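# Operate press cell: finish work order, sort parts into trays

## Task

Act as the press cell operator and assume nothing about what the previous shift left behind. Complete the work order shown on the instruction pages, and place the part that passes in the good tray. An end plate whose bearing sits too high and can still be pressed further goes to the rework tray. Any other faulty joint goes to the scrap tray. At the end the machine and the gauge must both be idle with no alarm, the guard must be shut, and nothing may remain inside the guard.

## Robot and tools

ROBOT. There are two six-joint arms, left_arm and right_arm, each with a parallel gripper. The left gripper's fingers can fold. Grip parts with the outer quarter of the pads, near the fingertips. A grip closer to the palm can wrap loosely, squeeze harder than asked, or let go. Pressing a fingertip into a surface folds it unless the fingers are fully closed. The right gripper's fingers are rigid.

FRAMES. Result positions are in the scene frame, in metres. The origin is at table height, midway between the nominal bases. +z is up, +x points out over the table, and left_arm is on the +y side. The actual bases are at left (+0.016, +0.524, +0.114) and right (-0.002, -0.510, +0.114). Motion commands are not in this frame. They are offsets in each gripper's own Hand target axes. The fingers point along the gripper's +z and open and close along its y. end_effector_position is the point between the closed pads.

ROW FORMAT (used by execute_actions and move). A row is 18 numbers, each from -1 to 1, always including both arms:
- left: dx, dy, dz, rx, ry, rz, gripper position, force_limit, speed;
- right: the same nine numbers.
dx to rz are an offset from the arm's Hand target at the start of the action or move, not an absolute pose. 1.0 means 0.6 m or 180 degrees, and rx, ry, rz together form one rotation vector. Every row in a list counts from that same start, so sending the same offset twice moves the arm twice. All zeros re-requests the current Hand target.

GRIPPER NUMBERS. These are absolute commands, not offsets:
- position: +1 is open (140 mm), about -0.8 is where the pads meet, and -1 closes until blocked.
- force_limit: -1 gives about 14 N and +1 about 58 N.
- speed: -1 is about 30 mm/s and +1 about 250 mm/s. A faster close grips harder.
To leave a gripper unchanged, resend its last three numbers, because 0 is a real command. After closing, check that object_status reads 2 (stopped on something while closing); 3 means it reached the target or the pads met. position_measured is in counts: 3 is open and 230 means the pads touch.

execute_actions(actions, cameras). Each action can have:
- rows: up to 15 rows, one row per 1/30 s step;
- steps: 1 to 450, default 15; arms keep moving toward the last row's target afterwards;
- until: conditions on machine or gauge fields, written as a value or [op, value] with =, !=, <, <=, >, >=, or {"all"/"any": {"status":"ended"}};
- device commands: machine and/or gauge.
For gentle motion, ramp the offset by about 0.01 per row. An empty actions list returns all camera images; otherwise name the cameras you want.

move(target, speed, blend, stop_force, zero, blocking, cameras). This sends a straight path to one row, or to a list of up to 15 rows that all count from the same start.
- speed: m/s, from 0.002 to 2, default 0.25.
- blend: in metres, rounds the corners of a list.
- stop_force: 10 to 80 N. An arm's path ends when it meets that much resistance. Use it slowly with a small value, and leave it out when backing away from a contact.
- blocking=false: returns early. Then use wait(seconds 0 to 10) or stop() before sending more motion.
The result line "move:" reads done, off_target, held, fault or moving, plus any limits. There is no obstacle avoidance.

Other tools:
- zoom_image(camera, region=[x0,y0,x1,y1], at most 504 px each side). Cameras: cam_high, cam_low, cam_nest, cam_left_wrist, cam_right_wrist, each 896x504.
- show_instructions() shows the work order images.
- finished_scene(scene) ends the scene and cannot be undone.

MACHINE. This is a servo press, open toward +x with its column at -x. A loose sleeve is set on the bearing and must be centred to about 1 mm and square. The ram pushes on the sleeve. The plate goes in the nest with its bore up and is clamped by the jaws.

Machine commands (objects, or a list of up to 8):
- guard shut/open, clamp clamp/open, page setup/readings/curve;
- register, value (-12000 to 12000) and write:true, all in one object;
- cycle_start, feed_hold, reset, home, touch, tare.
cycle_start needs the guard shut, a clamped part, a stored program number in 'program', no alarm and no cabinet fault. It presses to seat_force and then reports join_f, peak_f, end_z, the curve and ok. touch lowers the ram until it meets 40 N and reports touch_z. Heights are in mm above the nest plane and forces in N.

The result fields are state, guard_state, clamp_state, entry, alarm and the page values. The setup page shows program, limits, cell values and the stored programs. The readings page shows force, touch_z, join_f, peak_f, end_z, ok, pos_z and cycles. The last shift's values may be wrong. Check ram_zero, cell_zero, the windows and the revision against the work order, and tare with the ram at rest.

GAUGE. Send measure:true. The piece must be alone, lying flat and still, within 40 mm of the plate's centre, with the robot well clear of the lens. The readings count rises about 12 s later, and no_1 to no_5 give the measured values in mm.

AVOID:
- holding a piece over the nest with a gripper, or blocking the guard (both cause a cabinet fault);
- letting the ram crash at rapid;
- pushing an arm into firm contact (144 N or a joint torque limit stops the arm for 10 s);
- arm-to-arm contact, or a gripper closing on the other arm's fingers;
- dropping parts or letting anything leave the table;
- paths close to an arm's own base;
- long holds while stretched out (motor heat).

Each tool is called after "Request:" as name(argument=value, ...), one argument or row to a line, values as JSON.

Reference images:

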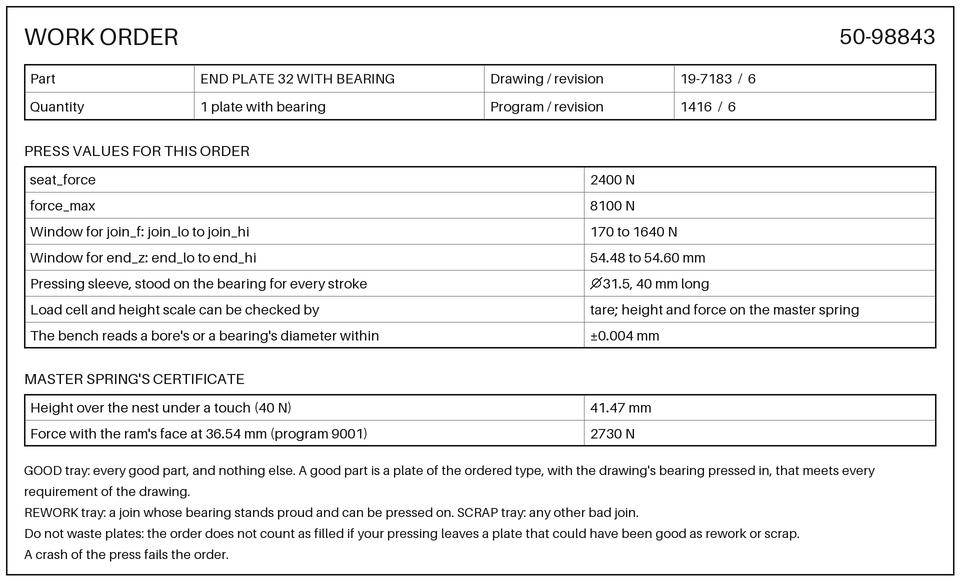

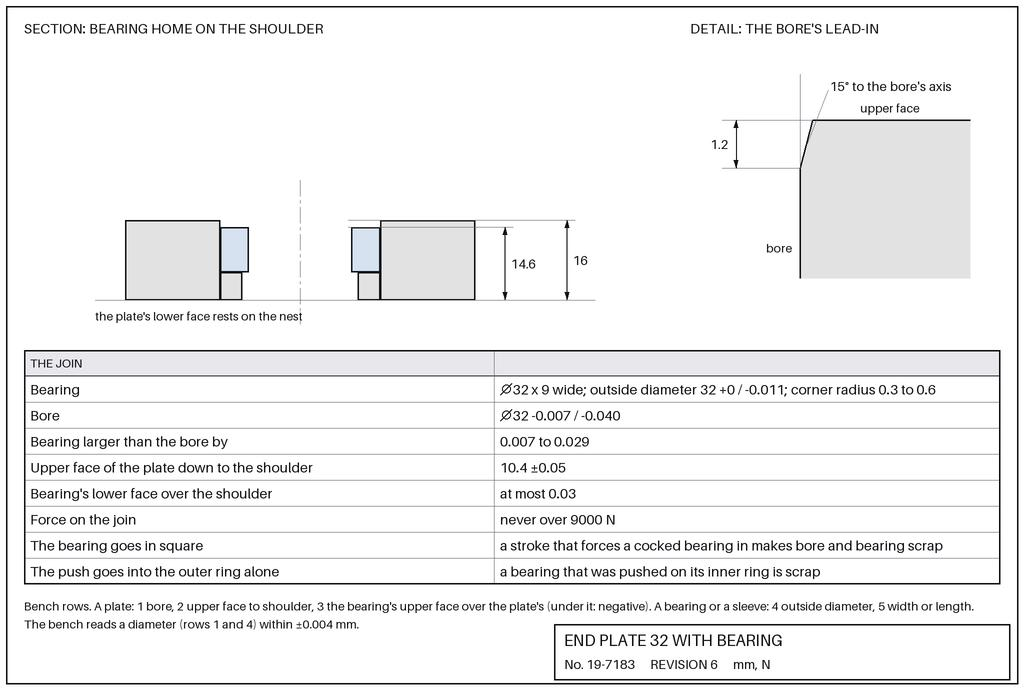

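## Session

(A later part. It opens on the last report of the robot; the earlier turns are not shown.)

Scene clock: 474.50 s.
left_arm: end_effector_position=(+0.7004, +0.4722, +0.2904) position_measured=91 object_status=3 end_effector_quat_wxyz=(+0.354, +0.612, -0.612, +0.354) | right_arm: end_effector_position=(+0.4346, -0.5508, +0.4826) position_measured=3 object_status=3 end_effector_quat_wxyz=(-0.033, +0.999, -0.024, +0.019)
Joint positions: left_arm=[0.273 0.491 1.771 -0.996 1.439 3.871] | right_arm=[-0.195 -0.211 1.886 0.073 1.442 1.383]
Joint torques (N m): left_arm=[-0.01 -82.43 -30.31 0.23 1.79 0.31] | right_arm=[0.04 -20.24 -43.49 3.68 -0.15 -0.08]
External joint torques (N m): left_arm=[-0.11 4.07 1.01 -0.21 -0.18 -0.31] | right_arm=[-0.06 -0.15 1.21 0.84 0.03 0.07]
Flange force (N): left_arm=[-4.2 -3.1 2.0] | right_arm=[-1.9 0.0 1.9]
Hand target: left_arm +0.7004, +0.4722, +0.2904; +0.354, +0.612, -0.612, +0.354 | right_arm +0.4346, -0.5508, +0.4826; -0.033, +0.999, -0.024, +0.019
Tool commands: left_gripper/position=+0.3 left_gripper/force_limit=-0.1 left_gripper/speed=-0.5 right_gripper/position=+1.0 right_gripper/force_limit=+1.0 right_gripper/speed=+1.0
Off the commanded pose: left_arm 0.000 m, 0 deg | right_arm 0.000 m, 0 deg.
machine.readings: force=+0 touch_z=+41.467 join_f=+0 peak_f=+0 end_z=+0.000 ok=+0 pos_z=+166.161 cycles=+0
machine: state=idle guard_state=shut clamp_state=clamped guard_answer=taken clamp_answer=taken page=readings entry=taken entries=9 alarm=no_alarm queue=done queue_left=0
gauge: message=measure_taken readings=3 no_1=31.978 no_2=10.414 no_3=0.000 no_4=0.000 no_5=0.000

Request:
execute_actions(
  actions=[
    {"machine":[{"register":"program","value":9001,"write":true},{"cycle_start":true,"page":"curve"}],"steps":440,"until":{"machine":{"state":["=","done"]}}},
    {"machine":{"page":"readings"},"steps":5},
  ],
)

Request:
execute_actions(
  actions=[
    {"machine":{"page":"curve"},"steps":5},
  ],
)

Request:
execute_actions(
  actions=[
    {"machine":{"page":"setup"},"steps":5},
  ],
)

Scene clock: 485.30 s.
left_arm: end_effector_position=(+0.7004, +0.4722, +0.2904) position_measured=91 object_status=3 end_effector_quat_wxyz=(+0.354, +0.612, -0.612, +0.354) | right_arm: end_effector_position=(+0.4346, -0.5508, +0.4826) position_measured=3 object_status=3 end_effector_quat_wxyz=(-0.033, +0.999, -0.024, +0.019)
Joint positions: left_arm=[0.273 0.491 1.771 -0.996 1.439 3.871] | right_arm=[-0.195 -0.211 1.886 0.073 1.442 1.383]
Joint torques (N m): left_arm=[-0.09 -82.65 -30.13 0.3 1.75 0.25] | right_arm=[0.11 -19.89 -43.8 3.62 -0.2 -0.11]
External joint torques (N m): left_arm=[-0.07 4.16 0.7 -0.28 -0.14 -0.25] | right_arm=[-0.2 -0.45 1.54 0.89 0.07 0.11]
External joint torques at the end of the 1st action: left_arm=[-0.11 4.18 0.78 -0.28 -0.17 -0.23] | right_arm=[-0.6 -0.3 1.45 0.85 0.07 0.17]
Flange force (N): left_arm=[-4.3 -3.8 1.7] | right_arm=[-2.9 0.1 2.2]
Flange force at the end of the 1st action (N): left_arm=[-4.4 -3.7 1.8] | right_arm=[-2.7 1.0 2.1]
Hand target: left_arm +0.7004, +0.4722, +0.2904; +0.354, +0.612, -0.612, +0.354 | right_arm +0.4346, -0.5508, +0.4826; -0.033, +0.999, -0.024, +0.019
Tool commands: left_gripper/position=+0.3 left_gripper/force_limit=-0.1 left_gripper/speed=-0.5 right_gripper/position=+1.0 right_gripper/force_limit=+1.0 right_gripper/speed=+1.0
Off the commanded pose: left_arm 0.000 m, 0 deg | right_arm 0.000 m, 0 deg.
machine.readings: force=+0 touch_z=+41.467 join_f=+2577 peak_f=+2737 end_z=+36.538 ok=+0 pos_z=+166.161 cycles=+1
machine: state=done guard_state=shut clamp_state=clamped guard_answer=taken clamp_answer=taken page=readings entry=taken entries=11 alarm=no_alarm queue=done queue_left=0
gauge: message=measure_taken readings=3 no_1=31.978 no_2=10.414 no_3=0.000 no_4=0.000 no_5=0.000

Scene clock: 485.67 s.
left_arm: end_effector_position=(+0.7004, +0.4722, +0.2904) position_measured=91 object_status=3 end_effector_quat_wxyz=(+0.354, +0.612, -0.612, +0.354) | right_arm: end_effector_position=(+0.4346, -0.5508, +0.4826) position_measured=3 object_status=3 end_effector_quat_wxyz=(-0.033, +0.999, -0.024, +0.019)
Joint positions: left_arm=[0.273 0.491 1.771 -0.996 1.439 3.871] | right_arm=[-0.195 -0.211 1.886 0.073 1.442 1.383]
Joint torques (N m): left_arm=[-0.23 -82.53 -30.15 0.27 1.78 0.27] | right_arm=[0.11 -20.29 -43.51 3.68 -0.16 -0.19]
External joint torques (N m): left_arm=[0.11 4.38 0.79 -0.26 -0.18 -0.28] | right_arm=[-0.23 -0.01 1.26 0.83 0.03 0.18]
Flange force (N): left_arm=[-4.7 -3.9 1.6] | right_arm=[-1.8 0.1 2.0]
Hand target: left_arm +0.7004, +0.4722, +0.2904; +0.354, +0.612, -0.612, +0.354 | right_arm +0.4346, -0.5508, +0.4826; -0.033, +0.999, -0.024, +0.019
Tool commands: left_gripper/position=+0.3 left_gripper/force_limit=-0.1 left_gripper/speed=-0.5 right_gripper/position=+1.0 right_gripper/force_limit=+1.0 right_gripper/speed=+1.0
Off the commanded pose: left_arm 0.000 m, 0 deg | right_arm 0.000 m, 0 deg.
machine.curve: curve1_z=+42.540 curve1_f=+12 curve2_z=+41.683 curve2_f=+7 curve3_z=+40.826 curve3_f=+390 curve4_z=+39.969 curve4_f=+863 curve5_z=+39.111 curve5_f=+1322 curve6_z=+38.254 curve6_f=+1796 curve7_z=+37.397 curve7_f=+2257 curve8_z=+36.540 curve8_f=+2736
machine: state=done guard_state=shut clamp_state=clamped guard_answer=taken clamp_answer=taken page=curve entry=taken entries=11 alarm=no_alarm queue=done queue_left=0
gauge: message=measure_taken readings=3 no_1=31.978 no_2=10.414 no_3=0.000 no_4=0.000 no_5=0.000

Scene clock: 486.03 s.
left_arm: end_effector_position=(+0.7004, +0.4722, +0.2904) position_measured=91 object_status=3 end_effector_quat_wxyz=(+0.354, +0.612, -0.612, +0.354) | right_arm: end_effector_position=(+0.4346, -0.5508, +0.4826) position_measured=3 object_status=3 end_effector_quat_wxyz=(-0.033, +0.999, -0.024, +0.019)
Joint positions: left_arm=[0.273 0.491 1.771 -0.996 1.439 3.871] | right_arm=[-0.195 -0.211 1.886 0.073 1.442 1.383]
Joint torques (N m): left_arm=[-0.13 -82.59 -30.12 0.26 1.76 0.29] | right_arm=[0.54 -20.53 -43.61 3.63 -0.15 -0.17]
External joint torques (N m): left_arm=[0.13 4.26 0.96 -0.23 -0.15 -0.29] | right_arm=[-0.59 0.14 1.31 0.88 0.03 0.16]
Flange force (N): left_arm=[-4.6 -3.4 1.7] | right_arm=[-1.7 1.0 2.0]
Hand target: left_arm +0.7004, +0.4722, +0.2904; +0.354, +0.612, -0.612, +0.354 | right_arm +0.4346, -0.5508, +0.4826; -0.033, +0.999, -0.024, +0.019
Tool commands: left_gripper/position=+0.3 left_gripper/force_limit=-0.1 left_gripper/speed=-0.5 right_gripper/position=+1.0 right_gripper/force_limit=+1.0 right_gripper/speed=+1.0
Off the commanded pose: left_arm 0.000 m, 0 deg | right_arm 0.000 m, 0 deg.
machine.setup: program=+9001 ram_zero=+153.839 seat_force=+2400 force_max=+8100 join_lo=+170 join_hi=+1640 end_lo=+54.480 end_hi=+54.600 cell_gain=+2.004 cell_zero=+45 program_revision=+1 program_top=+36.540 stored1_number=+5102 stored1_revision=+2 stored2_number=+7879 stored2_revision=+5 stored3_number=+2578 stored3_revision=+4 stored4_number=+1416 stored4_revision=+6 stored5_number=+9001 stored5_revision=+1
machine: state=done guard_state=shut clamp_state=clamped guard_answer=taken clamp_answer=taken page=setup entry=taken entries=11 alarm=no_alarm queue=done queue_left=0
gauge: message=measure_taken readings=3 no_1=31.978 no_2=10.414 no_3=0.000 no_4=0.000 no_5=0.000

Request:
execute_actions(
  actions=[
    {"machine":[{"register":"program","value":1416,"write":true},{"guard":"open"},{"clamp":"open"}],"steps":200,"until":{"machine":{"queue":["!=","running"]}}},
  ],
)

Request:
move(
  target=[
    [0.1662,0.1668,0.2999,0,0,0,0.3,-0.1,-0.5,0,0,0,0,0,0,1,1,1],
    [0.1662,0.1668,0.7799,0,0,0,0.3,-0.1,-0.5,0,0,0,0,0,0,1,1,1],
  ],
  blend=[0.03,0],
  speed=[0.3,0.15],
  cameras=["cam_nest","cam_low"],
)

Scene clock: 501.40 s.
left_arm: end_effector_position=(+0.7004, +0.4722, +0.2904) position_measured=91 object_status=3 end_effector_quat_wxyz=(+0.354, +0.612, -0.612, +0.354) | right_arm: end_effector_position=(+0.4346, -0.5508, +0.4826) position_measured=3 object_status=3 end_effector_quat_wxyz=(-0.033, +0.999, -0.024, +0.019)
Joint positions: left_arm=[0.273 0.491 1.771 -0.996 1.439 3.871] | right_arm=[-0.195 -0.211 1.886 0.073 1.442 1.383]
Joint torques (N m): left_arm=[-0.16 -82.66 -30.23 0.28 1.76 0.28] | right_arm=[0.37 -20.08 -43.67 3.69 -0.18 -0.12]
External joint torques (N m): left_arm=[0.02 4.2 0.79 -0.26 -0.15 -0.28] | right_arm=[-0.44 -0.27 1.42 0.82 0.07 0.12]
Flange force (N): left_arm=[-4.4 -3.7 1.7] | right_arm=[-2.5 0.7 2.1]
Hand target: left_arm +0.7004, +0.4722, +0.2904; +0.354, +0.612, -0.612, +0.354 | right_arm +0.4346, -0.5508, +0.4826; -0.033, +0.999, -0.024, +0.019
Tool commands: left_gripper/position=+0.3 left_gripper/force_limit=-0.1 left_gripper/speed=-0.5 right_gripper/position=+1.0 right_gripper/force_limit=+1.0 right_gripper/speed=+1.0
Off the commanded pose: left_arm 0.000 m, 0 deg | right_arm 0.000 m, 0 deg.
machine.setup: program=+1416 ram_zero=+153.839 seat_force=+2400 force_max=+8100 join_lo=+170 join_hi=+1640 end_lo=+54.480 end_hi=+54.600 cell_gain=+2.004 cell_zero=+45 program_revision=+6 program_top=+54.600 stored1_number=+5102 stored1_revision=+2 stored2_number=+7879 stored2_revision=+5 stored3_number=+2578 stored3_revision=+4 stored4_number=+1416 stored4_revision=+6 stored5_number=+9001 stored5_revision=+1
machine: state=idle guard_state=open clamp_state=open guard_answer=taken clamp_answer=taken page=setup entry=taken entries=12 alarm=no_alarm queue=done queue_left=0
gauge: message=measure_taken readings=3 no_1=31.978 no_2=10.414 no_3=0.000 no_4=0.000 no_5=0.000

Scene clock: 504.47 s.
left_arm: end_effector_position=(+0.6003, +0.0169, +0.1433) position_measured=91 object_status=3 end_effector_quat_wxyz=(+0.354, +0.612, -0.612, +0.354) | right_arm: end_effector_position=(+0.4346, -0.5508, +0.4826) position_measured=3 object_status=3 end_effector_quat_wxyz=(-0.033, +0.999, -0.024, +0.019)
Joint positions: left_arm=[-0.425 0.57 2.029 -1.623 0.918 4.076] | right_arm=[-0.195 -0.211 1.886 0.073 1.442 1.383]
Joint torques (N m): left_arm=[0.22 -78.85 -19.47 -1.06 2.08 0.27] | right_arm=[0.67 -19.89 -43.66 3.68 -0.21 -0.18]
External joint torques (N m): left_arm=[-0.34 3.84 0.43 -0.2 -0.14 -0.27] | right_arm=[-0.73 -0.5 1.37 0.83 0.09 0.18]
Flange force (N): left_arm=[-3.9 -2.3 4.4] | right_arm=[-3.0 1.2 1.8]
Hand target: left_arm +0.6003, +0.0169, +0.1433; +0.354, +0.612, -0.612, +0.354 | right_arm +0.4346, -0.5508, +0.4826; -0.033, +0.999, -0.024, +0.019
Off the commanded pose: left_arm 0.000 m, 0 deg | right_arm 0.000 m, 0 deg.
machine.setup: program=+1416 ram_zero=+153.839 seat_force=+2400 force_max=+8100 join_lo=+170 join_hi=+1640 end_lo=+54.480 end_hi=+54.600 cell_gain=+2.004 cell_zero=+45 program_revision=+6 program_top=+54.600 stored1_number=+5102 stored1_revision=+2 stored2_number=+7879 stored2_revision=+5 stored3_number=+2578 stored3_revision=+4 stored4_number=+1416 stored4_revision=+6 stored5_number=+9001 stored5_revision=+1
machine: state=idle guard_state=open clamp_state=open guard_answer=taken clamp_answer=taken page=setup entry=taken entries=12 alarm=no_alarm queue=done queue_left=0
gauge: message=measure_taken readings=3 no_1=31.978 no_2=10.414 no_3=0.000 no_4=0.000 no_5=0.000
move: done
Images, in order (width x height): cam_low 896x504, cam_nest 896x504.

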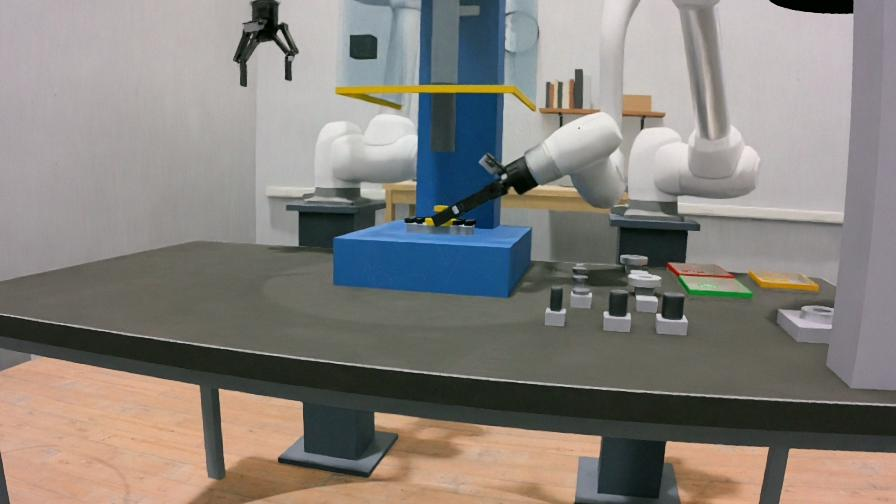

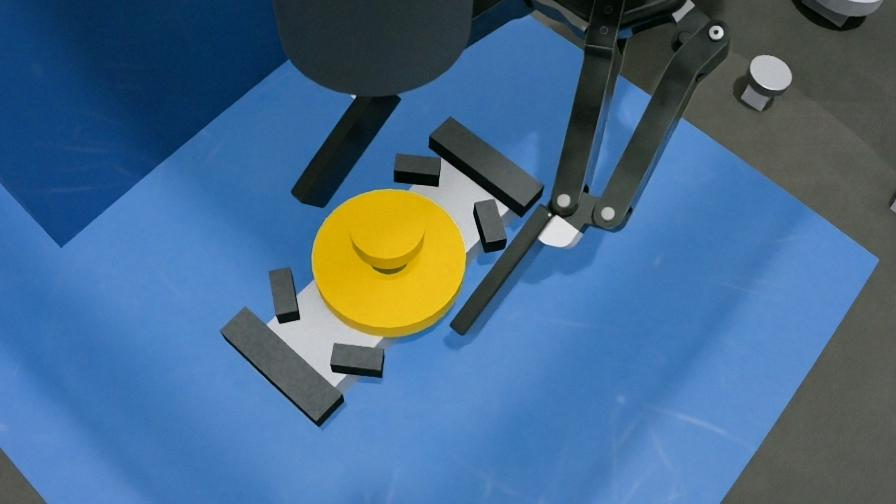

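Request:
execute_actions(
  actions=[
    {"rows":[[0,0,0,0,0,0,-1,-0.1,-1,0,0,0,0,0,0,1,1,1]],"steps":90},
  ],
)

Request:
move(
  target=[
    [0.1324,0,-0.0764,0,0,0,-1,-0.1,-1,0,0,0,0,0,0,1,1,1],
    [-0.0323,0,-0.3617,0,0,0,-1,-0.1,-1,0,0,0,0,0,0,1,1,1],
    [-0.3713,-0.352,-0.6655,0,0,0,-1,-0.1,-1,0,0,0,0,0,0,1,1,1],
    [-0.4795,-0.352,-0.6028,0,0,0,-1,-0.1,-1,0,0,0,0,0,0,1,1,1],
    [-0.5193,-0.352,-0.58,0,0,0,-1,-0.1,-1,0,0,0,0,0,0,1,1,1],
  ],
  blend=[0.02,0.04,0.03,0.01,0],
  speed=[0.1,0.25,0.25,0.12,0.04],
)

Scene clock: 526.07 s.
left_arm: end_effector_position=(+0.6003, +0.0169, +0.1433) position_measured=125 object_status=2 end_effector_quat_wxyz=(+0.354, +0.612, -0.612, +0.354) | right_arm: end_effector_position=(+0.4346, -0.5508, +0.4826) position_measured=3 object_status=3 end_effector_quat_wxyz=(-0.033, +0.999, -0.024, +0.019)
Joint positions: left_arm=[-0.426 0.57 2.029 -1.623 0.918 4.076] | right_arm=[-0.195 -0.211 1.886 0.073 1.442 1.383]
Joint torques (N m): left_arm=[-4.26 -74.54 -17.75 -0.42 1.59 0.23] | right_arm=[0.39 -20.54 -43.5 3.71 -0.19 -0.09]
External joint torques (N m): left_arm=[4.09 -0.71 -1.36 -0.86 0.36 -0.23] | right_arm=[-0.52 0.22 1.24 0.81 0.07 0.09]
Flange force (N): left_arm=[-1.7 -3.8 -4.3] | right_arm=[-1.5 1.1 1.8]
Hand target: left_arm +0.6003, +0.0169, +0.1433; +0.354, +0.612, -0.612, +0.354 | right_arm +0.4346, -0.5508, +0.4826; -0.033, +0.999, -0.024, +0.019
Off the commanded pose: left_arm 0.000 m, 0 deg | right_arm 0.000 m, 0 deg.
machine.setup: program=+1416 ram_zero=+153.839 seat_force=+2400 force_max=+8100 join_lo=+170 join_hi=+1640 end_lo=+54.480 end_hi=+54.600 cell_gain=+2.004 cell_zero=+45 program_revision=+6 program_top=+54.600 stored1_number=+5102 stored1_revision=+2 stored2_number=+7879 stored2_revision=+5 stored3_number=+2578 stored3_revision=+4 stored4_number=+1416 stored4_revision=+6 stored5_number=+9001 stored5_revision=+1
machine: state=idle guard_state=open clamp_state=open guard_answer=taken clamp_answer=taken page=setup entry=taken entries=12 alarm=no_alarm queue=done queue_left=0
gauge: message=measure_taken readings=3 no_1=31.978 no_2=10.414 no_3=0.000 no_4=0.000 no_5=0.000

Scene clock: 530.73 s.
left_arm: end_effector_position=(+0.8117, +0.4739, +0.0471) position_measured=125 object_status=2 end_effector_quat_wxyz=(+0.354, +0.612, -0.612, +0.354) | right_arm: end_effector_position=(+0.4346, -0.5508, +0.4826) position_measured=3 object_status=3 end_effector_quat_wxyz=(-0.033, +0.999, -0.024, +0.019)
Joint positions: left_arm=[0.237 0.897 1.579 -1.055 1.307 4.044] | right_arm=[-0.195 -0.211 1.886 0.073 1.442 1.383]
Joint torques (N m): left_arm=[-0.34 -111.04 -24.19 -0.74 3.07 0.26] | right_arm=[0.42 -20.27 -43.58 3.65 -0.21 -0.13]
External joint torques (N m): left_arm=[0.14 7.33 1.86 0.59 -1.16 -0.27] | right_arm=[-0.46 -0.13 1.27 0.87 0.08 0.12]
Flange force (N): left_arm=[-8.3 -2.5 4.1] | right_arm=[-2.1 0.8 1.8]
Hand target: left_arm +0.8117, +0.4739, +0.0470; +0.354, +0.612, -0.612, +0.354 | right_arm +0.4346, -0.5508, +0.4826; -0.033, +0.999, -0.024, +0.019
Off the commanded pose: left_arm 0.000 m, 0 deg | right_arm 0.000 m, 0 deg.
machine.setup: program=+1416 ram_zero=+153.839 seat_force=+2400 force_max=+8100 join_lo=+170 join_hi=+1640 end_lo=+54.480 end_hi=+54.600 cell_gain=+2.004 cell_zero=+45 program_revision=+6 program_top=+54.600 stored1_number=+5102 stored1_revision=+2 stored2_number=+7879 stored2_revision=+5 stored3_number=+2578 stored3_revision=+4 stored4_number=+1416 stored4_revision=+6 stored5_number=+9001 stored5_revision=+1
machine: state=idle guard_state=open clamp_state=open guard_answer=taken clamp_answer=taken page=setup entry=taken entries=12 alarm=no_alarm queue=done queue_left=0
gauge: message=measure_taken readings=3 no_1=31.978 no_2=10.414 no_3=0.000 no_4=0.000 no_5=0.000
move: done

Request:
move(
  target=[-0.0036,0,0.0021,0,0,0,-1,-0.1,-1,0,0,0,0,0,0,1,1,1],
  stop_force=10,
  speed=0.006,
)

Request:
execute_actions(
  actions=[
    {"rows":[[0,0,0,0,0,0,0.3,-0.1,-0.8,0,0,0,0,0,0,1,1,1]],"steps":40},
  ],
  cameras=["cam_left_wrist"],
)

Scene clock: 538.30 s.
left_arm: end_effector_position=(+0.8117, +0.4739, +0.0453) position_measured=125 object_status=2 end_effector_quat_wxyz=(+0.354, +0.612, -0.612, +0.354) | right_arm: end_effector_position=(+0.4346, -0.5508, +0.4826) position_measured=3 object_status=3 end_effector_quat_wxyz=(-0.033, +0.999, -0.024, +0.019)
Joint positions: left_arm=[0.237 0.9 1.578 -1.056 1.306 4.046] | right_arm=[-0.195 -0.211 1.886 0.073 1.442 1.383]
Joint torques (N m): left_arm=[-1.57 -100.84 -22 0.59 -0.69 0.2] | right_arm=[0.03 -20.06 -43.78 3.62 -0.21 -0.11]
External joint torques (N m): left_arm=[1.48 -2.91 -0.44 -0.74 2.59 -0.21] | right_arm=[-0.07 -0.33 1.5 0.9 0.09 0.11]
Flange force (N): left_arm=[3.1 0.7 -4.8] | right_arm=[-2.6 -0.1 2.2]
Hand target: left_arm +0.8117, +0.4739, +0.0453; +0.354, +0.612, -0.612, +0.354 (not the last commanded pose) | right_arm +0.4346, -0.5508, +0.4826; -0.033, +0.999, -0.024, +0.019
Off the commanded pose: left_arm 0.001 m, 0 deg | right_arm 0.000 m, 0 deg.
machine.setup: program=+1416 ram_zero=+153.839 seat_force=+2400 force_max=+8100 join_lo=+170 join_hi=+1640 end_lo=+54.480 end_hi=+54.600 cell_gain=+2.004 cell_zero=+45 program_revision=+6 program_top=+54.600 stored1_number=+5102 stored1_revision=+2 stored2_number=+7879 stored2_revision=+5 stored3_number=+2578 stored3_revision=+4 stored4_number=+1416 stored4_revision=+6 stored5_number=+9001 stored5_revision=+1
machine: state=idle guard_state=open clamp_state=open guard_answer=taken clamp_answer=taken page=setup entry=taken entries=12 alarm=no_alarm queue=done queue_left=0
gauge: message=measure_taken readings=3 no_1=31.978 no_2=10.414 no_3=0.000 no_4=0.000 no_5=0.000
move: contact (left_arm)

Scene clock: 539.83 s.
left_arm: end_effector_position=(+0.8117, +0.4739, +0.0453) position_measured=91 object_status=3 end_effector_quat_wxyz=(+0.354, +0.612, -0.612, +0.354) | right_arm: end_effector_position=(+0.4346, -0.5508, +0.4826) position_measured=3 object_status=3 end_effector_quat_wxyz=(-0.033, +0.999, -0.024, +0.019)
Joint positions: left_arm=[0.237 0.9 1.578 -1.056 1.306 4.046] | right_arm=[-0.195 -0.211 1.886 0.073 1.442 1.383]
Joint torques (N m): left_arm=[-0.15 -107.47 -23 0.09 2.03 0.28] | right_arm=[0.26 -20 -43.79 3.75 -0.24 -0.16]
External joint torques (N m): left_arm=[0.12 3.83 0.79 -0.23 -0.14 -0.28] | right_arm=[-0.31 -0.36 1.55 0.76 0.12 0.16]
Flange force (N): left_arm=[-4.2 -2.1 2.0] | right_arm=[-2.8 0.3 2.2]
Hand target: left_arm +0.8117, +0.4739, +0.0453; +0.354, +0.612, -0.612, +0.354 | right_arm +0.4346, -0.5508, +0.4826; -0.033, +0.999, -0.024, +0.019
Off the commanded pose: left_arm 0.000 m, 0 deg | right_arm 0.000 m, 0 deg.
machine.setup: program=+1416 ram_zero=+153.839 seat_force=+2400 force_max=+8100 join_lo=+170 join_hi=+1640 end_lo=+54.480 end_hi=+54.600 cell_gain=+2.004 cell_zero=+45 program_revision=+6 program_top=+54.600 stored1_number=+5102 stored1_revision=+2 stored2_number=+7879 stored2_revision=+5 stored3_number=+2578 stored3_revision=+4 stored4_number=+1416 stored4_revision=+6 stored5_number=+9001 stored5_revision=+1
machine: state=idle guard_state=open clamp_state=open guard_answer=taken clamp_answer=taken page=setup entry=taken entries=12 alarm=no_alarm queue=done queue_left=0
gauge: message=measure_taken readings=3 no_1=31.978 no_2=10.414 no_3=0.000 no_4=0.000 no_5=0.000
Images, in order (width x height): cam_left_wrist 896x504.

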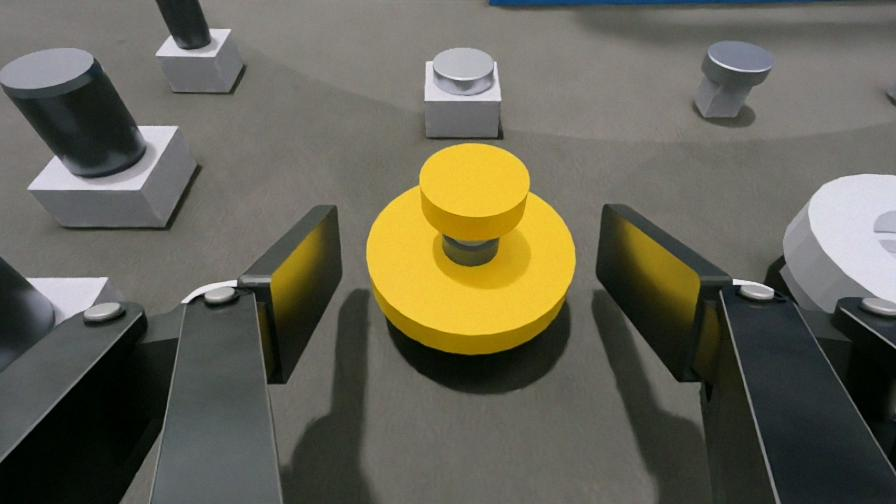

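Request:
move(
  target=[
    [0,0,-0.3,0,0,0,0.3,-0.1,-0.8,0,0,0,0,0,0,1,1,1],
    [0.0822,0.1972,-0.472,0.5052,0,-0.2917,0.3,-0.1,-0.8,0,0,0,0,0,0,1,1,1],
  ],
  blend=[0.04,0],
  speed=[0.15,0.3],
)

Scene clock: 560.77 s.
left_arm: end_effector_position=(+0.6933, +0.6948, +0.2293) position_measured=91 object_status=3 end_effector_quat_wxyz=(-0.065, +0.859, +0.113, +0.496) | right_arm: end_effector_position=(+0.4346, -0.5508, +0.4826) position_measured=3 object_status=3 end_effector_quat_wxyz=(-0.033, +0.999, -0.024, +0.019)
Joint positions: left_arm=[0.141 0.196 2.403 -3.335 0.51 4.826] | right_arm=[-0.195 -0.211 1.886 0.073 1.442 1.383]
Joint torques (N m): left_arm=[-0.02 -49.4 -25.21 -1.9 2.48 0.28] | right_arm=[0.39 -20.2 -43.46 3.67 -0.23 -0.16]
External joint torques (N m): left_arm=[-0.02 4.35 0.3 -0.16 -0.08 -0.28] | right_arm=[-0.36 -0.2 1.22 0.85 0.11 0.15]
Flange force (N): left_arm=[-5.4 0.1 8.8] | right_arm=[-2.1 0.5 1.7]
Hand target: left_arm +0.6933, +0.6948, +0.2293; -0.065, +0.859, +0.113, +0.496 | right_arm +0.4346, -0.5508, +0.4826; -0.033, +0.999, -0.024, +0.019
Off the commanded pose: left_arm 0.000 m, 0 deg | right_arm 0.000 m, 0 deg.
machine.setup: program=+1416 ram_zero=+153.839 seat_force=+2400 force_max=+8100 join_lo=+170 join_hi=+1640 end_lo=+54.480 end_hi=+54.600 cell_gain=+2.004 cell_zero=+45 program_revision=+6 program_top=+54.600 stored1_number=+5102 stored1_revision=+2 stored2_number=+7879 stored2_revision=+5 stored3_number=+2578 stored3_revision=+4 stored4_number=+1416 stored4_revision=+6 stored5_number=+9001 stored5_revision=+1
machine: state=idle guard_state=open clamp_state=open guard_answer=taken clamp_answer=taken page=setup entry=taken entries=12 alarm=no_alarm queue=done queue_left=0
gauge: message=measure_taken readings=3 no_1=31.978 no_2=10.414 no_3=0.000 no_4=0.000 no_5=0.000
move: done

Request:
move(
  target=[
    [-0.0717,0,0.0414,0,0,0,0.2,-0.1,-0.5,0,0,0,0,0,0,1,1,1],
    [-0.0715,0.0007,0.4615,0,0,0,0.2,-0.1,-0.5,0,0,0,0,0,0,1,1,1],
  ],
  blend=[0.02,0],
  speed=[0.2,0.12],
)

Request:
execute_actions(
  actions=[
    {"rows":[[0,0,0,0,0,0,-1,-0.2,-1,0,0,0,0,0,0,1,1,1]],"steps":75},
  ],
)

Scene clock: 578.47 s.
left_arm: end_effector_position=(+0.9045, +0.7506, +0.0538) position_measured=104 object_status=3 end_effector_quat_wxyz=(-0.065, +0.859, +0.113, +0.496) | right_arm: end_effector_position=(+0.4346, -0.5508, +0.4826) position_measured=3 object_status=3 end_effector_quat_wxyz=(-0.033, +0.999, -0.024, +0.019)
Joint positions: left_arm=[0.178 0.717 2.019 -3.245 0.643 4.758] | right_arm=[-0.195 -0.211 1.886 0.073 1.442 1.383]
Joint torques (N m): left_arm=[-0.02 -91.8 -20.11 -1.44 2.53 0.24] | right_arm=[1.07 -19.91 -43.62 3.61 -0.25 -0.15]
External joint torques (N m): left_arm=[-0.03 3.97 0.93 -0.16 -0.13 -0.24] | right_arm=[-1.04 -0.48 1.38 0.91 0.13 0.15]
Flange force (N): left_arm=[-4.9 0.2 4.0] | right_arm=[-3.1 2.0 1.7]
Hand target: left_arm +0.9045, +0.7506, +0.0537; -0.065, +0.859, +0.113, +0.496 | right_arm +0.4346, -0.5508, +0.4826; -0.033, +0.999, -0.024, +0.019
Off the commanded pose: left_arm 0.000 m, 0 deg | right_arm 0.000 m, 0 deg.
machine.setup: program=+1416 ram_zero=+153.839 seat_force=+2400 force_max=+8100 join_lo=+170 join_hi=+1640 end_lo=+54.480 end_hi=+54.600 cell_gain=+2.004 cell_zero=+45 program_revision=+6 program_top=+54.600 stored1_number=+5102 stored1_revision=+2 stored2_number=+7879 stored2_revision=+5 stored3_number=+2578 stored3_revision=+4 stored4_number=+1416 stored4_revision=+6 stored5_number=+9001 stored5_revision=+1
machine: state=idle guard_state=open clamp_state=open guard_answer=taken clamp_answer=taken page=setup entry=taken entries=12 alarm=no_alarm queue=done queue_left=0
gauge: message=measure_taken readings=3 no_1=31.978 no_2=10.414 no_3=0.000 no_4=0.000 no_5=0.000
move: done

Scene clock: 581.17 s.
left_arm: end_effector_position=(+0.9045, +0.7506, +0.0537) position_measured=126 object_status=2 end_effector_quat_wxyz=(-0.065, +0.859, +0.113, +0.496) | right_arm: end_effector_position=(+0.4346, -0.5508, +0.4826) position_measured=3 object_status=3 end_effector_quat_wxyz=(-0.033, +0.999, -0.024, +0.019)
Joint positions: left_arm=[0.178 0.717 2.019 -3.245 0.643 4.758] | right_arm=[-0.195 -0.211 1.886 0.073 1.442 1.383]
Joint torques (N m): left_arm=[-0.27 -88.11 -19 -1.46 1.6 0.21] | right_arm=[0.1 -20.26 -43.51 3.67 -0.17 -0.11]
External joint torques (N m): left_arm=[0.16 0.2 -0.42 -0.16 0.82 -0.21] | right_arm=[-0.17 -0.13 1.21 0.85 0.04 0.1]
Flange force (N): left_arm=[-1.5 -0.1 0.7] | right_arm=[-1.9 0.2 1.8]
Hand target: left_arm +0.9045, +0.7506, +0.0537; -0.065, +0.859, +0.113, +0.496 | right_arm +0.4346, -0.5508, +0.4826; -0.033, +0.999, -0.024, +0.019
Off the commanded pose: left_arm 0.000 m, 0 deg | right_arm 0.000 m, 0 deg.
machine.setup: program=+1416 ram_zero=+153.839 seat_force=+2400 force_max=+8100 join_lo=+170 join_hi=+1640 end_lo=+54.480 end_hi=+54.600 cell_gain=+2.004 cell_zero=+45 program_revision=+6 program_top=+54.600 stored1_number=+5102 stored1_revision=+2 stored2_number=+7879 stored2_revision=+5 stored3_number=+2578 stored3_revision=+4 stored4_number=+1416 stored4_revision=+6 stored5_number=+9001 stored5_revision=+1
machine: state=idle guard_state=open clamp_state=open guard_answer=taken clamp_answer=taken page=setup entry=taken entries=12 alarm=no_alarm queue=done queue_left=0
gauge: message=measure_taken readings=3 no_1=31.978 no_2=10.414 no_3=0.000 no_4=0.000 no_5=0.000

Request:
move(
  target=[
    [0.1443,0,-0.0833,0,0,0,-1,-0.2,-1,0,0,0,0,0,0,1,1,1],
    [0.0634,0.2917,-0.4945,-0.5052,0,0.2917,-1,-0.2,-1,0,0,0,0,0,0,1,1,1],
  ],
  blend=[0.04,0],
  speed=[0.1,0.28],
)

Scene clock: 595.60 s.
left_arm: end_effector_position=(+0.7198, +0.5202, +0.2352) position_measured=126 object_status=2 end_effector_quat_wxyz=(+0.354, +0.612, -0.612, +0.354) | right_arm: end_effector_position=(+0.4346, -0.5508, +0.4826) position_measured=3 object_status=3 end_effector_quat_wxyz=(-0.033, +0.999, -0.024, +0.019)
Joint positions: left_arm=[0.327 0.594 1.721 -0.969 1.444 3.938] | right_arm=[-0.195 -0.211 1.886 0.073 1.442 1.383]
Joint torques (N m): left_arm=[0.07 -91.09 -28.81 0.1 2.11 0.25] | right_arm=[0.31 -20.45 -43.68 3.67 -0.2 -0.14]
External joint torques (N m): left_arm=[-0.11 5.39 1.28 0.02 -0.37 -0.25] | right_arm=[-0.33 0.06 1.4 0.84 0.08 0.13]
Flange force (N): left_arm=[-6.0 -3.6 2.5] | right_arm=[-1.9 0.5 2.1]
Hand target: left_arm +0.7198, +0.5202, +0.2352; +0.354, +0.612, -0.612, +0.354 | right_arm +0.4346, -0.5508, +0.4826; -0.033, +0.999, -0.024, +0.019
Off the commanded pose: left_arm 0.000 m, 0 deg | right_arm 0.000 m, 0 deg.
machine.setup: program=+1416 ram_zero=+153.839 seat_force=+2400 force_max=+8100 join_lo=+170 join_hi=+1640 end_lo=+54.480 end_hi=+54.600 cell_gain=+2.004 cell_zero=+45 program_revision=+6 program_top=+54.600 stored1_number=+5102 stored1_revision=+2 stored2_number=+7879 stored2_revision=+5 stored3_number=+2578 stored3_revision=+4 stored4_number=+1416 stored4_revision=+6 stored5_number=+9001 stored5_revision=+1
machine: state=idle guard_state=open clamp_state=open guard_answer=taken clamp_answer=taken page=setup entry=taken entries=12 alarm=no_alarm queue=done queue_left=0
gauge: message=measure_taken readings=3 no_1=31.978 no_2=10.414 no_3=0.000 no_4=0.000 no_5=0.000
move: done

Request:
move(
  target=[
    [0.2548,0.1997,0.4412,0,0,0,-1,-0.2,-1,0,0,0,0,0,0,1,1,1],
    [0.3701,0.1988,0.7583,0,0,0,-1,-0.2,-1,0,0,0,0,0,0,1,1,1],
    [0.3008,0.1988,0.7984,0,0,0,-1,-0.2,-1,0,0,0,0,0,0,1,1,1],
  ],
  blend=[0.04,0.02,0],
  speed=[0.28,0.2,0.08],
  cameras=["cam_nest","cam_low","cam_left_wrist"],
)

Request:
zoom_image(
  camera="cam_low",
  region=[390, 140, 510, 250],
)

Scene clock: 610.20 s.
left_arm: end_effector_position=(+0.6004, +0.0151, +0.1526) position_measured=126 object_status=2 end_effector_quat_wxyz=(+0.354, +0.612, -0.612, +0.354) | right_arm: end_effector_position=(+0.4346, -0.5508, +0.4826) position_measured=3 object_status=3 end_effector_quat_wxyz=(-0.033, +0.999, -0.024, +0.019)
Joint positions: left_arm=[-0.428 0.557 2.026 -1.612 0.916 4.055] | right_arm=[-0.195 -0.211 1.886 0.073 1.442 1.383]
Joint torques (N m): left_arm=[-0.18 -79.95 -20.75 -1.27 2.35 0.28] | right_arm=[0.44 -19.75 -43.86 3.67 -0.2 -0.09]
External joint torques (N m): left_arm=[0.02 5.39 1.2 0 -0.42 -0.28] | right_arm=[-0.48 -0.63 1.59 0.84 0.08 0.09]
Flange force (N): left_arm=[-6.1 -2.8 5.1] | right_arm=[-3.4 0.8 2.2]
Hand target: left_arm +0.6004, +0.0151, +0.1526; +0.354, +0.612, -0.612, +0.354 | right_arm +0.4346, -0.5508, +0.4826; -0.033, +0.999, -0.024, +0.019
Off the commanded pose: left_arm 0.000 m, 0 deg | right_arm 0.000 m, 0 deg.
machine.setup: program=+1416 ram_zero=+153.839 seat_force=+2400 force_max=+8100 join_lo=+170 join_hi=+1640 end_lo=+54.480 end_hi=+54.600 cell_gain=+2.004 cell_zero=+45 program_revision=+6 program_top=+54.600 stored1_number=+5102 stored1_revision=+2 stored2_number=+7879 stored2_revision=+5 stored3_number=+2578 stored3_revision=+4 stored4_number=+1416 stored4_revision=+6 stored5_number=+9001 stored5_revision=+1
machine: state=idle guard_state=open clamp_state=open guard_answer=taken clamp_answer=taken page=setup entry=taken entries=12 alarm=no_alarm queue=done queue_left=0
gauge: message=measure_taken readings=3 no_1=31.978 no_2=10.414 no_3=0.000 no_4=0.000 no_5=0.000
move: done
Images, in order (width x height): cam_low 896x504, cam_nest 896x504, cam_left_wrist 896x504.

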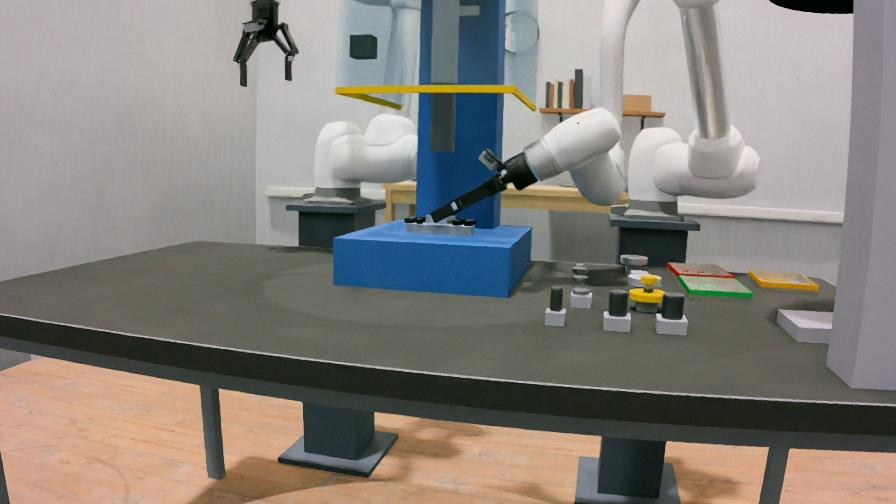

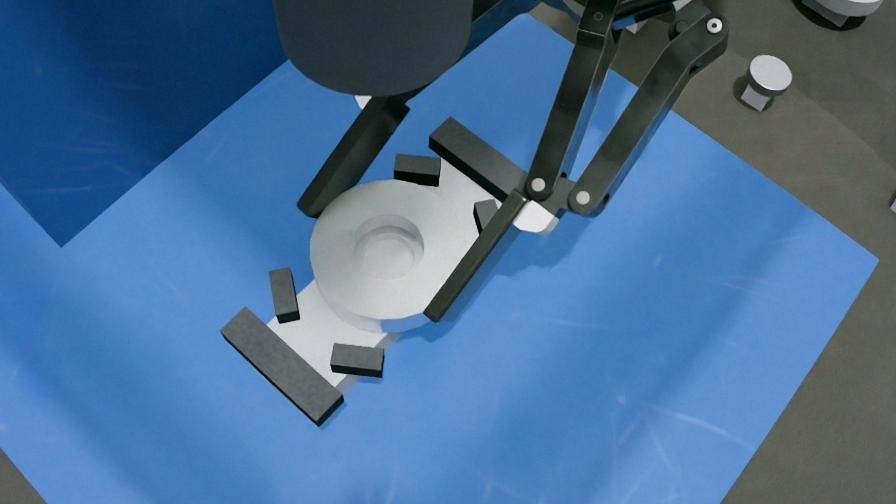

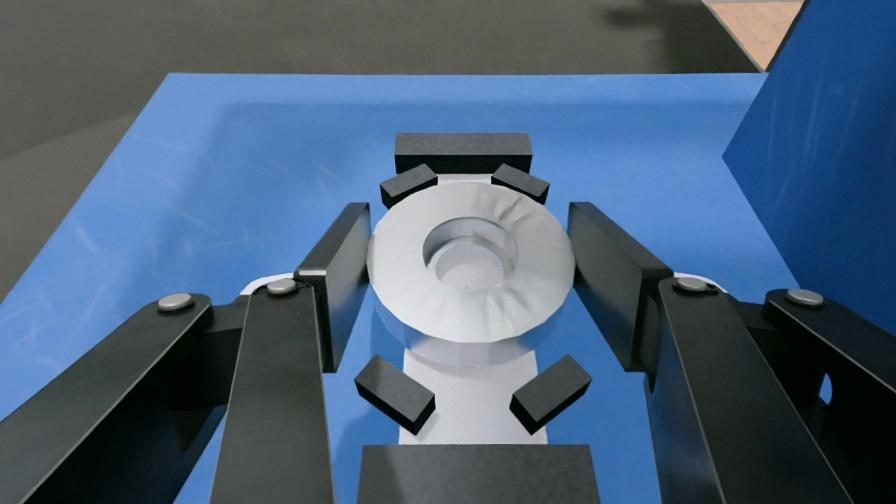

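Scaled by 4.200 from the camera's 896x504 image, which has a finer 1280x720 frame.

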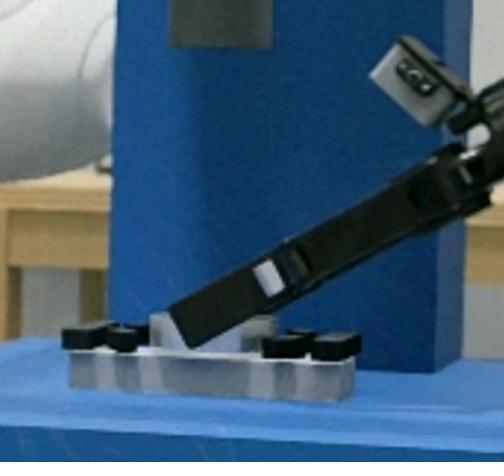

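Request:
move(
  target=[-0.0101,0,0.0058,0,0,0,-1,-0.2,-1,0,0,0,0,0,0,1,1,1],
  stop_force=10,
  speed=0.007,
)

Request:
execute_actions(
  actions=[
    {"rows":[[0,0,0,0,0,0,0.3,-0.1,-0.8,0,0,0,0,0,0,1,1,1]],"steps":40},
  ],
  cameras=["cam_nest","cam_left_wrist"],
)

Request:
move(
  target=[0,0,-0.48,0,0,0,0.3,-0.1,-0.8,0,0,0,0,0,0,1,1,1],
  speed=0.2,
)

Scene clock: 625.47 s.
left_arm: end_effector_position=(+0.6004, +0.0150, +0.1479) position_measured=126 object_status=2 end_effector_quat_wxyz=(+0.354, +0.612, -0.612, +0.354) | right_arm: end_effector_position=(+0.4346, -0.5508, +0.4826) position_measured=3 object_status=3 end_effector_quat_wxyz=(-0.033, +0.999, -0.024, +0.019)
Joint positions: left_arm=[-0.428 0.564 2.027 -1.619 0.917 4.066] | right_arm=[-0.195 -0.211 1.886 0.073 1.442 1.383]
Joint torques (N m): left_arm=[-2.36 -69.12 -14.39 0.65 -0.34 0.03] | right_arm=[0.33 -20.15 -43.65 3.71 -0.21 -0.15]
External joint torques (N m): left_arm=[2.24 -5.78 -5.07 -1.93 2.27 -0.03] | right_arm=[-0.44 -0.22 1.36 0.8 0.09 0.14]
Flange force (N): left_arm=[5.3 -4.0 -4.8] | right_arm=[-2.4 0.7 1.9]
Hand target: left_arm +0.6004, +0.0150, +0.1478; +0.354, +0.612, -0.612, +0.354 (not the last commanded pose) | right_arm +0.4346, -0.5508, +0.4826; -0.033, +0.999, -0.024, +0.019
Off the commanded pose: left_arm 0.002 m, 0 deg | right_arm 0.000 m, 0 deg.
machine.setup: program=+1416 ram_zero=+153.839 seat_force=+2400 force_max=+8100 join_lo=+170 join_hi=+1640 end_lo=+54.480 end_hi=+54.600 cell_gain=+2.004 cell_zero=+45 program_revision=+6 program_top=+54.600 stored1_number=+5102 stored1_revision=+2 stored2_number=+7879 stored2_revision=+5 stored3_number=+2578 stored3_revision=+4 stored4_number=+1416 stored4_revision=+6 stored5_number=+9001 stored5_revision=+1
machine: state=idle guard_state=open clamp_state=open guard_answer=taken clamp_answer=taken page=setup entry=taken entries=12 alarm=no_alarm queue=done queue_left=0
gauge: message=measure_taken readings=3 no_1=31.978 no_2=10.414 no_3=0.000 no_4=0.000 no_5=0.000
move: contact (left_arm)

Scene clock: 627.00 s.
left_arm: end_effector_position=(+0.6004, +0.0150, +0.1478) position_measured=91 object_status=3 end_effector_quat_wxyz=(+0.354, +0.612, -0.612, +0.354) | right_arm: end_effector_position=(+0.4346, -0.5508, +0.4826) position_measured=3 object_status=3 end_effector_quat_wxyz=(-0.033, +0.999, -0.024, +0.019)
Joint positions: left_arm=[-0.428 0.564 2.027 -1.619 0.916 4.066] | right_arm=[-0.195 -0.211 1.886 0.073 1.442 1.383]
Joint torques (N m): left_arm=[0.23 -78.8 -19.81 -1.04 2.02 0.26] | right_arm=[0.13 -19.96 -43.63 3.61 -0.17 -0.17]
External joint torques (N m): left_arm=[-0.35 3.7 0.48 -0.24 -0.09 -0.26] | right_arm=[-0.11 -0.48 1.32 0.91 0.05 0.17]
Flange force (N): left_arm=[-3.8 -2.1 4.3] | right_arm=[-2.6 -0.2 1.9]
Hand target: left_arm +0.6004, +0.0150, +0.1478; +0.354, +0.612, -0.612, +0.354 | right_arm +0.4346, -0.5508, +0.4826; -0.033, +0.999, -0.024, +0.019
Off the commanded pose: left_arm 0.000 m, 0 deg | right_arm 0.000 m, 0 deg.
machine.setup: program=+1416 ram_zero=+153.839 seat_force=+2400 force_max=+8100 join_lo=+170 join_hi=+1640 end_lo=+54.480 end_hi=+54.600 cell_gain=+2.004 cell_zero=+45 program_revision=+6 program_top=+54.600 stored1_number=+5102 stored1_revision=+2 stored2_number=+7879 stored2_revision=+5 stored3_number=+2578 stored3_revision=+4 stored4_number=+1416 stored4_revision=+6 stored5_number=+9001 stored5_revision=+1
machine: state=idle guard_state=open clamp_state=open guard_answer=taken clamp_answer=taken page=setup entry=taken entries=12 alarm=no_alarm queue=done queue_left=0
gauge: message=measure_taken readings=3 no_1=31.978 no_2=10.414 no_3=0.000 no_4=0.000 no_5=0.000
Images, in order (width x height): cam_nest 896x504, cam_left_wrist 896x504.

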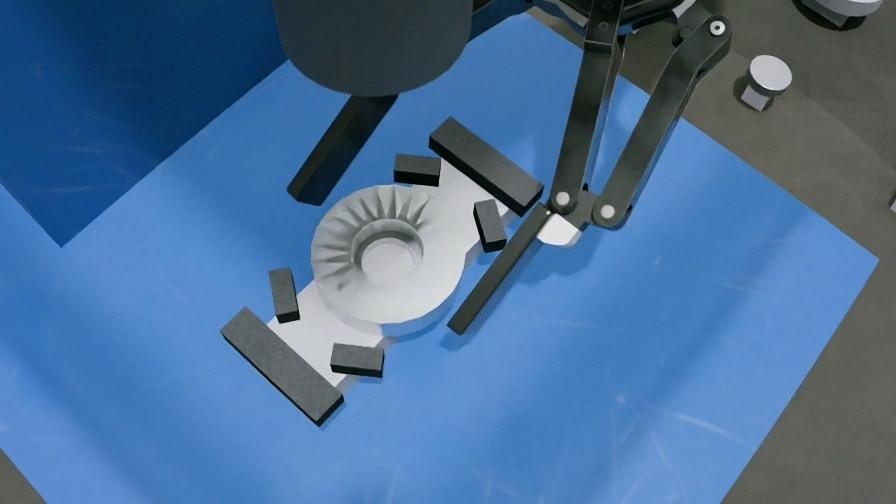

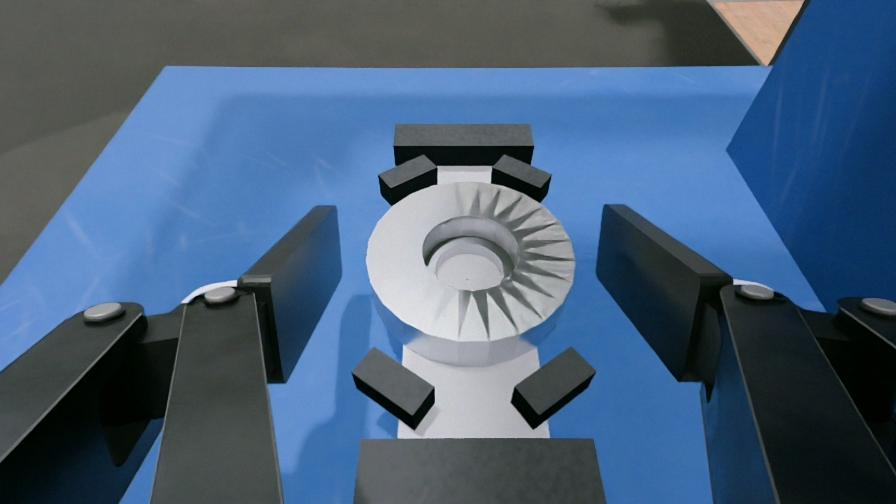

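Scene clock: 628.83 s.
left_arm: end_effector_position=(+0.6004, +0.2646, +0.2914) position_measured=91 object_status=3 end_effector_quat_wxyz=(+0.354, +0.612, -0.612, +0.354) | right_arm: end_effector_position=(+0.4346, -0.5508, +0.4826) position_measured=3 object_status=3 end_effector_quat_wxyz=(-0.033, +0.999, -0.024, +0.019)
Joint positions: left_arm=[-0.022 0.315 2.049 -1.194 1.201 3.861] | right_arm=[-0.195 -0.211 1.886 0.073 1.442 1.383]
Joint torques (N m): left_arm=[0.46 -63.2 -27.29 -0.35 1.71 0.28] | right_arm=[0.17 -20.89 -43.72 3.67 -0.27 -0.19]
External joint torques (N m): left_arm=[-0.56 4.31 0.61 -0.23 -0.13 -0.28] | right_arm=[-0.22 0.5 1.44 0.85 0.15 0.19]
Flange force (N): left_arm=[-4.3 -4.4 3.9] | right_arm=[-1.2 0.2 2.2]
Hand target: left_arm +0.6004, +0.2647, +0.2914; +0.354, +0.612, -0.612, +0.354 | right_arm +0.4346, -0.5508, +0.4826; -0.033, +0.999, -0.024, +0.019
Off the commanded pose: left_arm 0.000 m, 0 deg | right_arm 0.000 m, 0 deg.
machine.setup: program=+1416 ram_zero=+153.839 seat_force=+2400 force_max=+8100 join_lo=+170 join_hi=+1640 end_lo=+54.480 end_hi=+54.600 cell_gain=+2.004 cell_zero=+45 program_revision=+6 program_top=+54.600 stored1_number=+5102 stored1_revision=+2 stored2_number=+7879 stored2_revision=+5 stored3_number=+2578 stored3_revision=+4 stored4_number=+1416 stored4_revision=+6 stored5_number=+9001 stored5_revision=+1
machine: state=idle guard_state=open clamp_state=open guard_answer=taken clamp_answer=taken page=setup entry=taken entries=12 alarm=no_alarm queue=done queue_left=0
gauge: message=measure_taken readings=3 no_1=31.978 no_2=10.414 no_3=0.000 no_4=0.000 no_5=0.000
move: done


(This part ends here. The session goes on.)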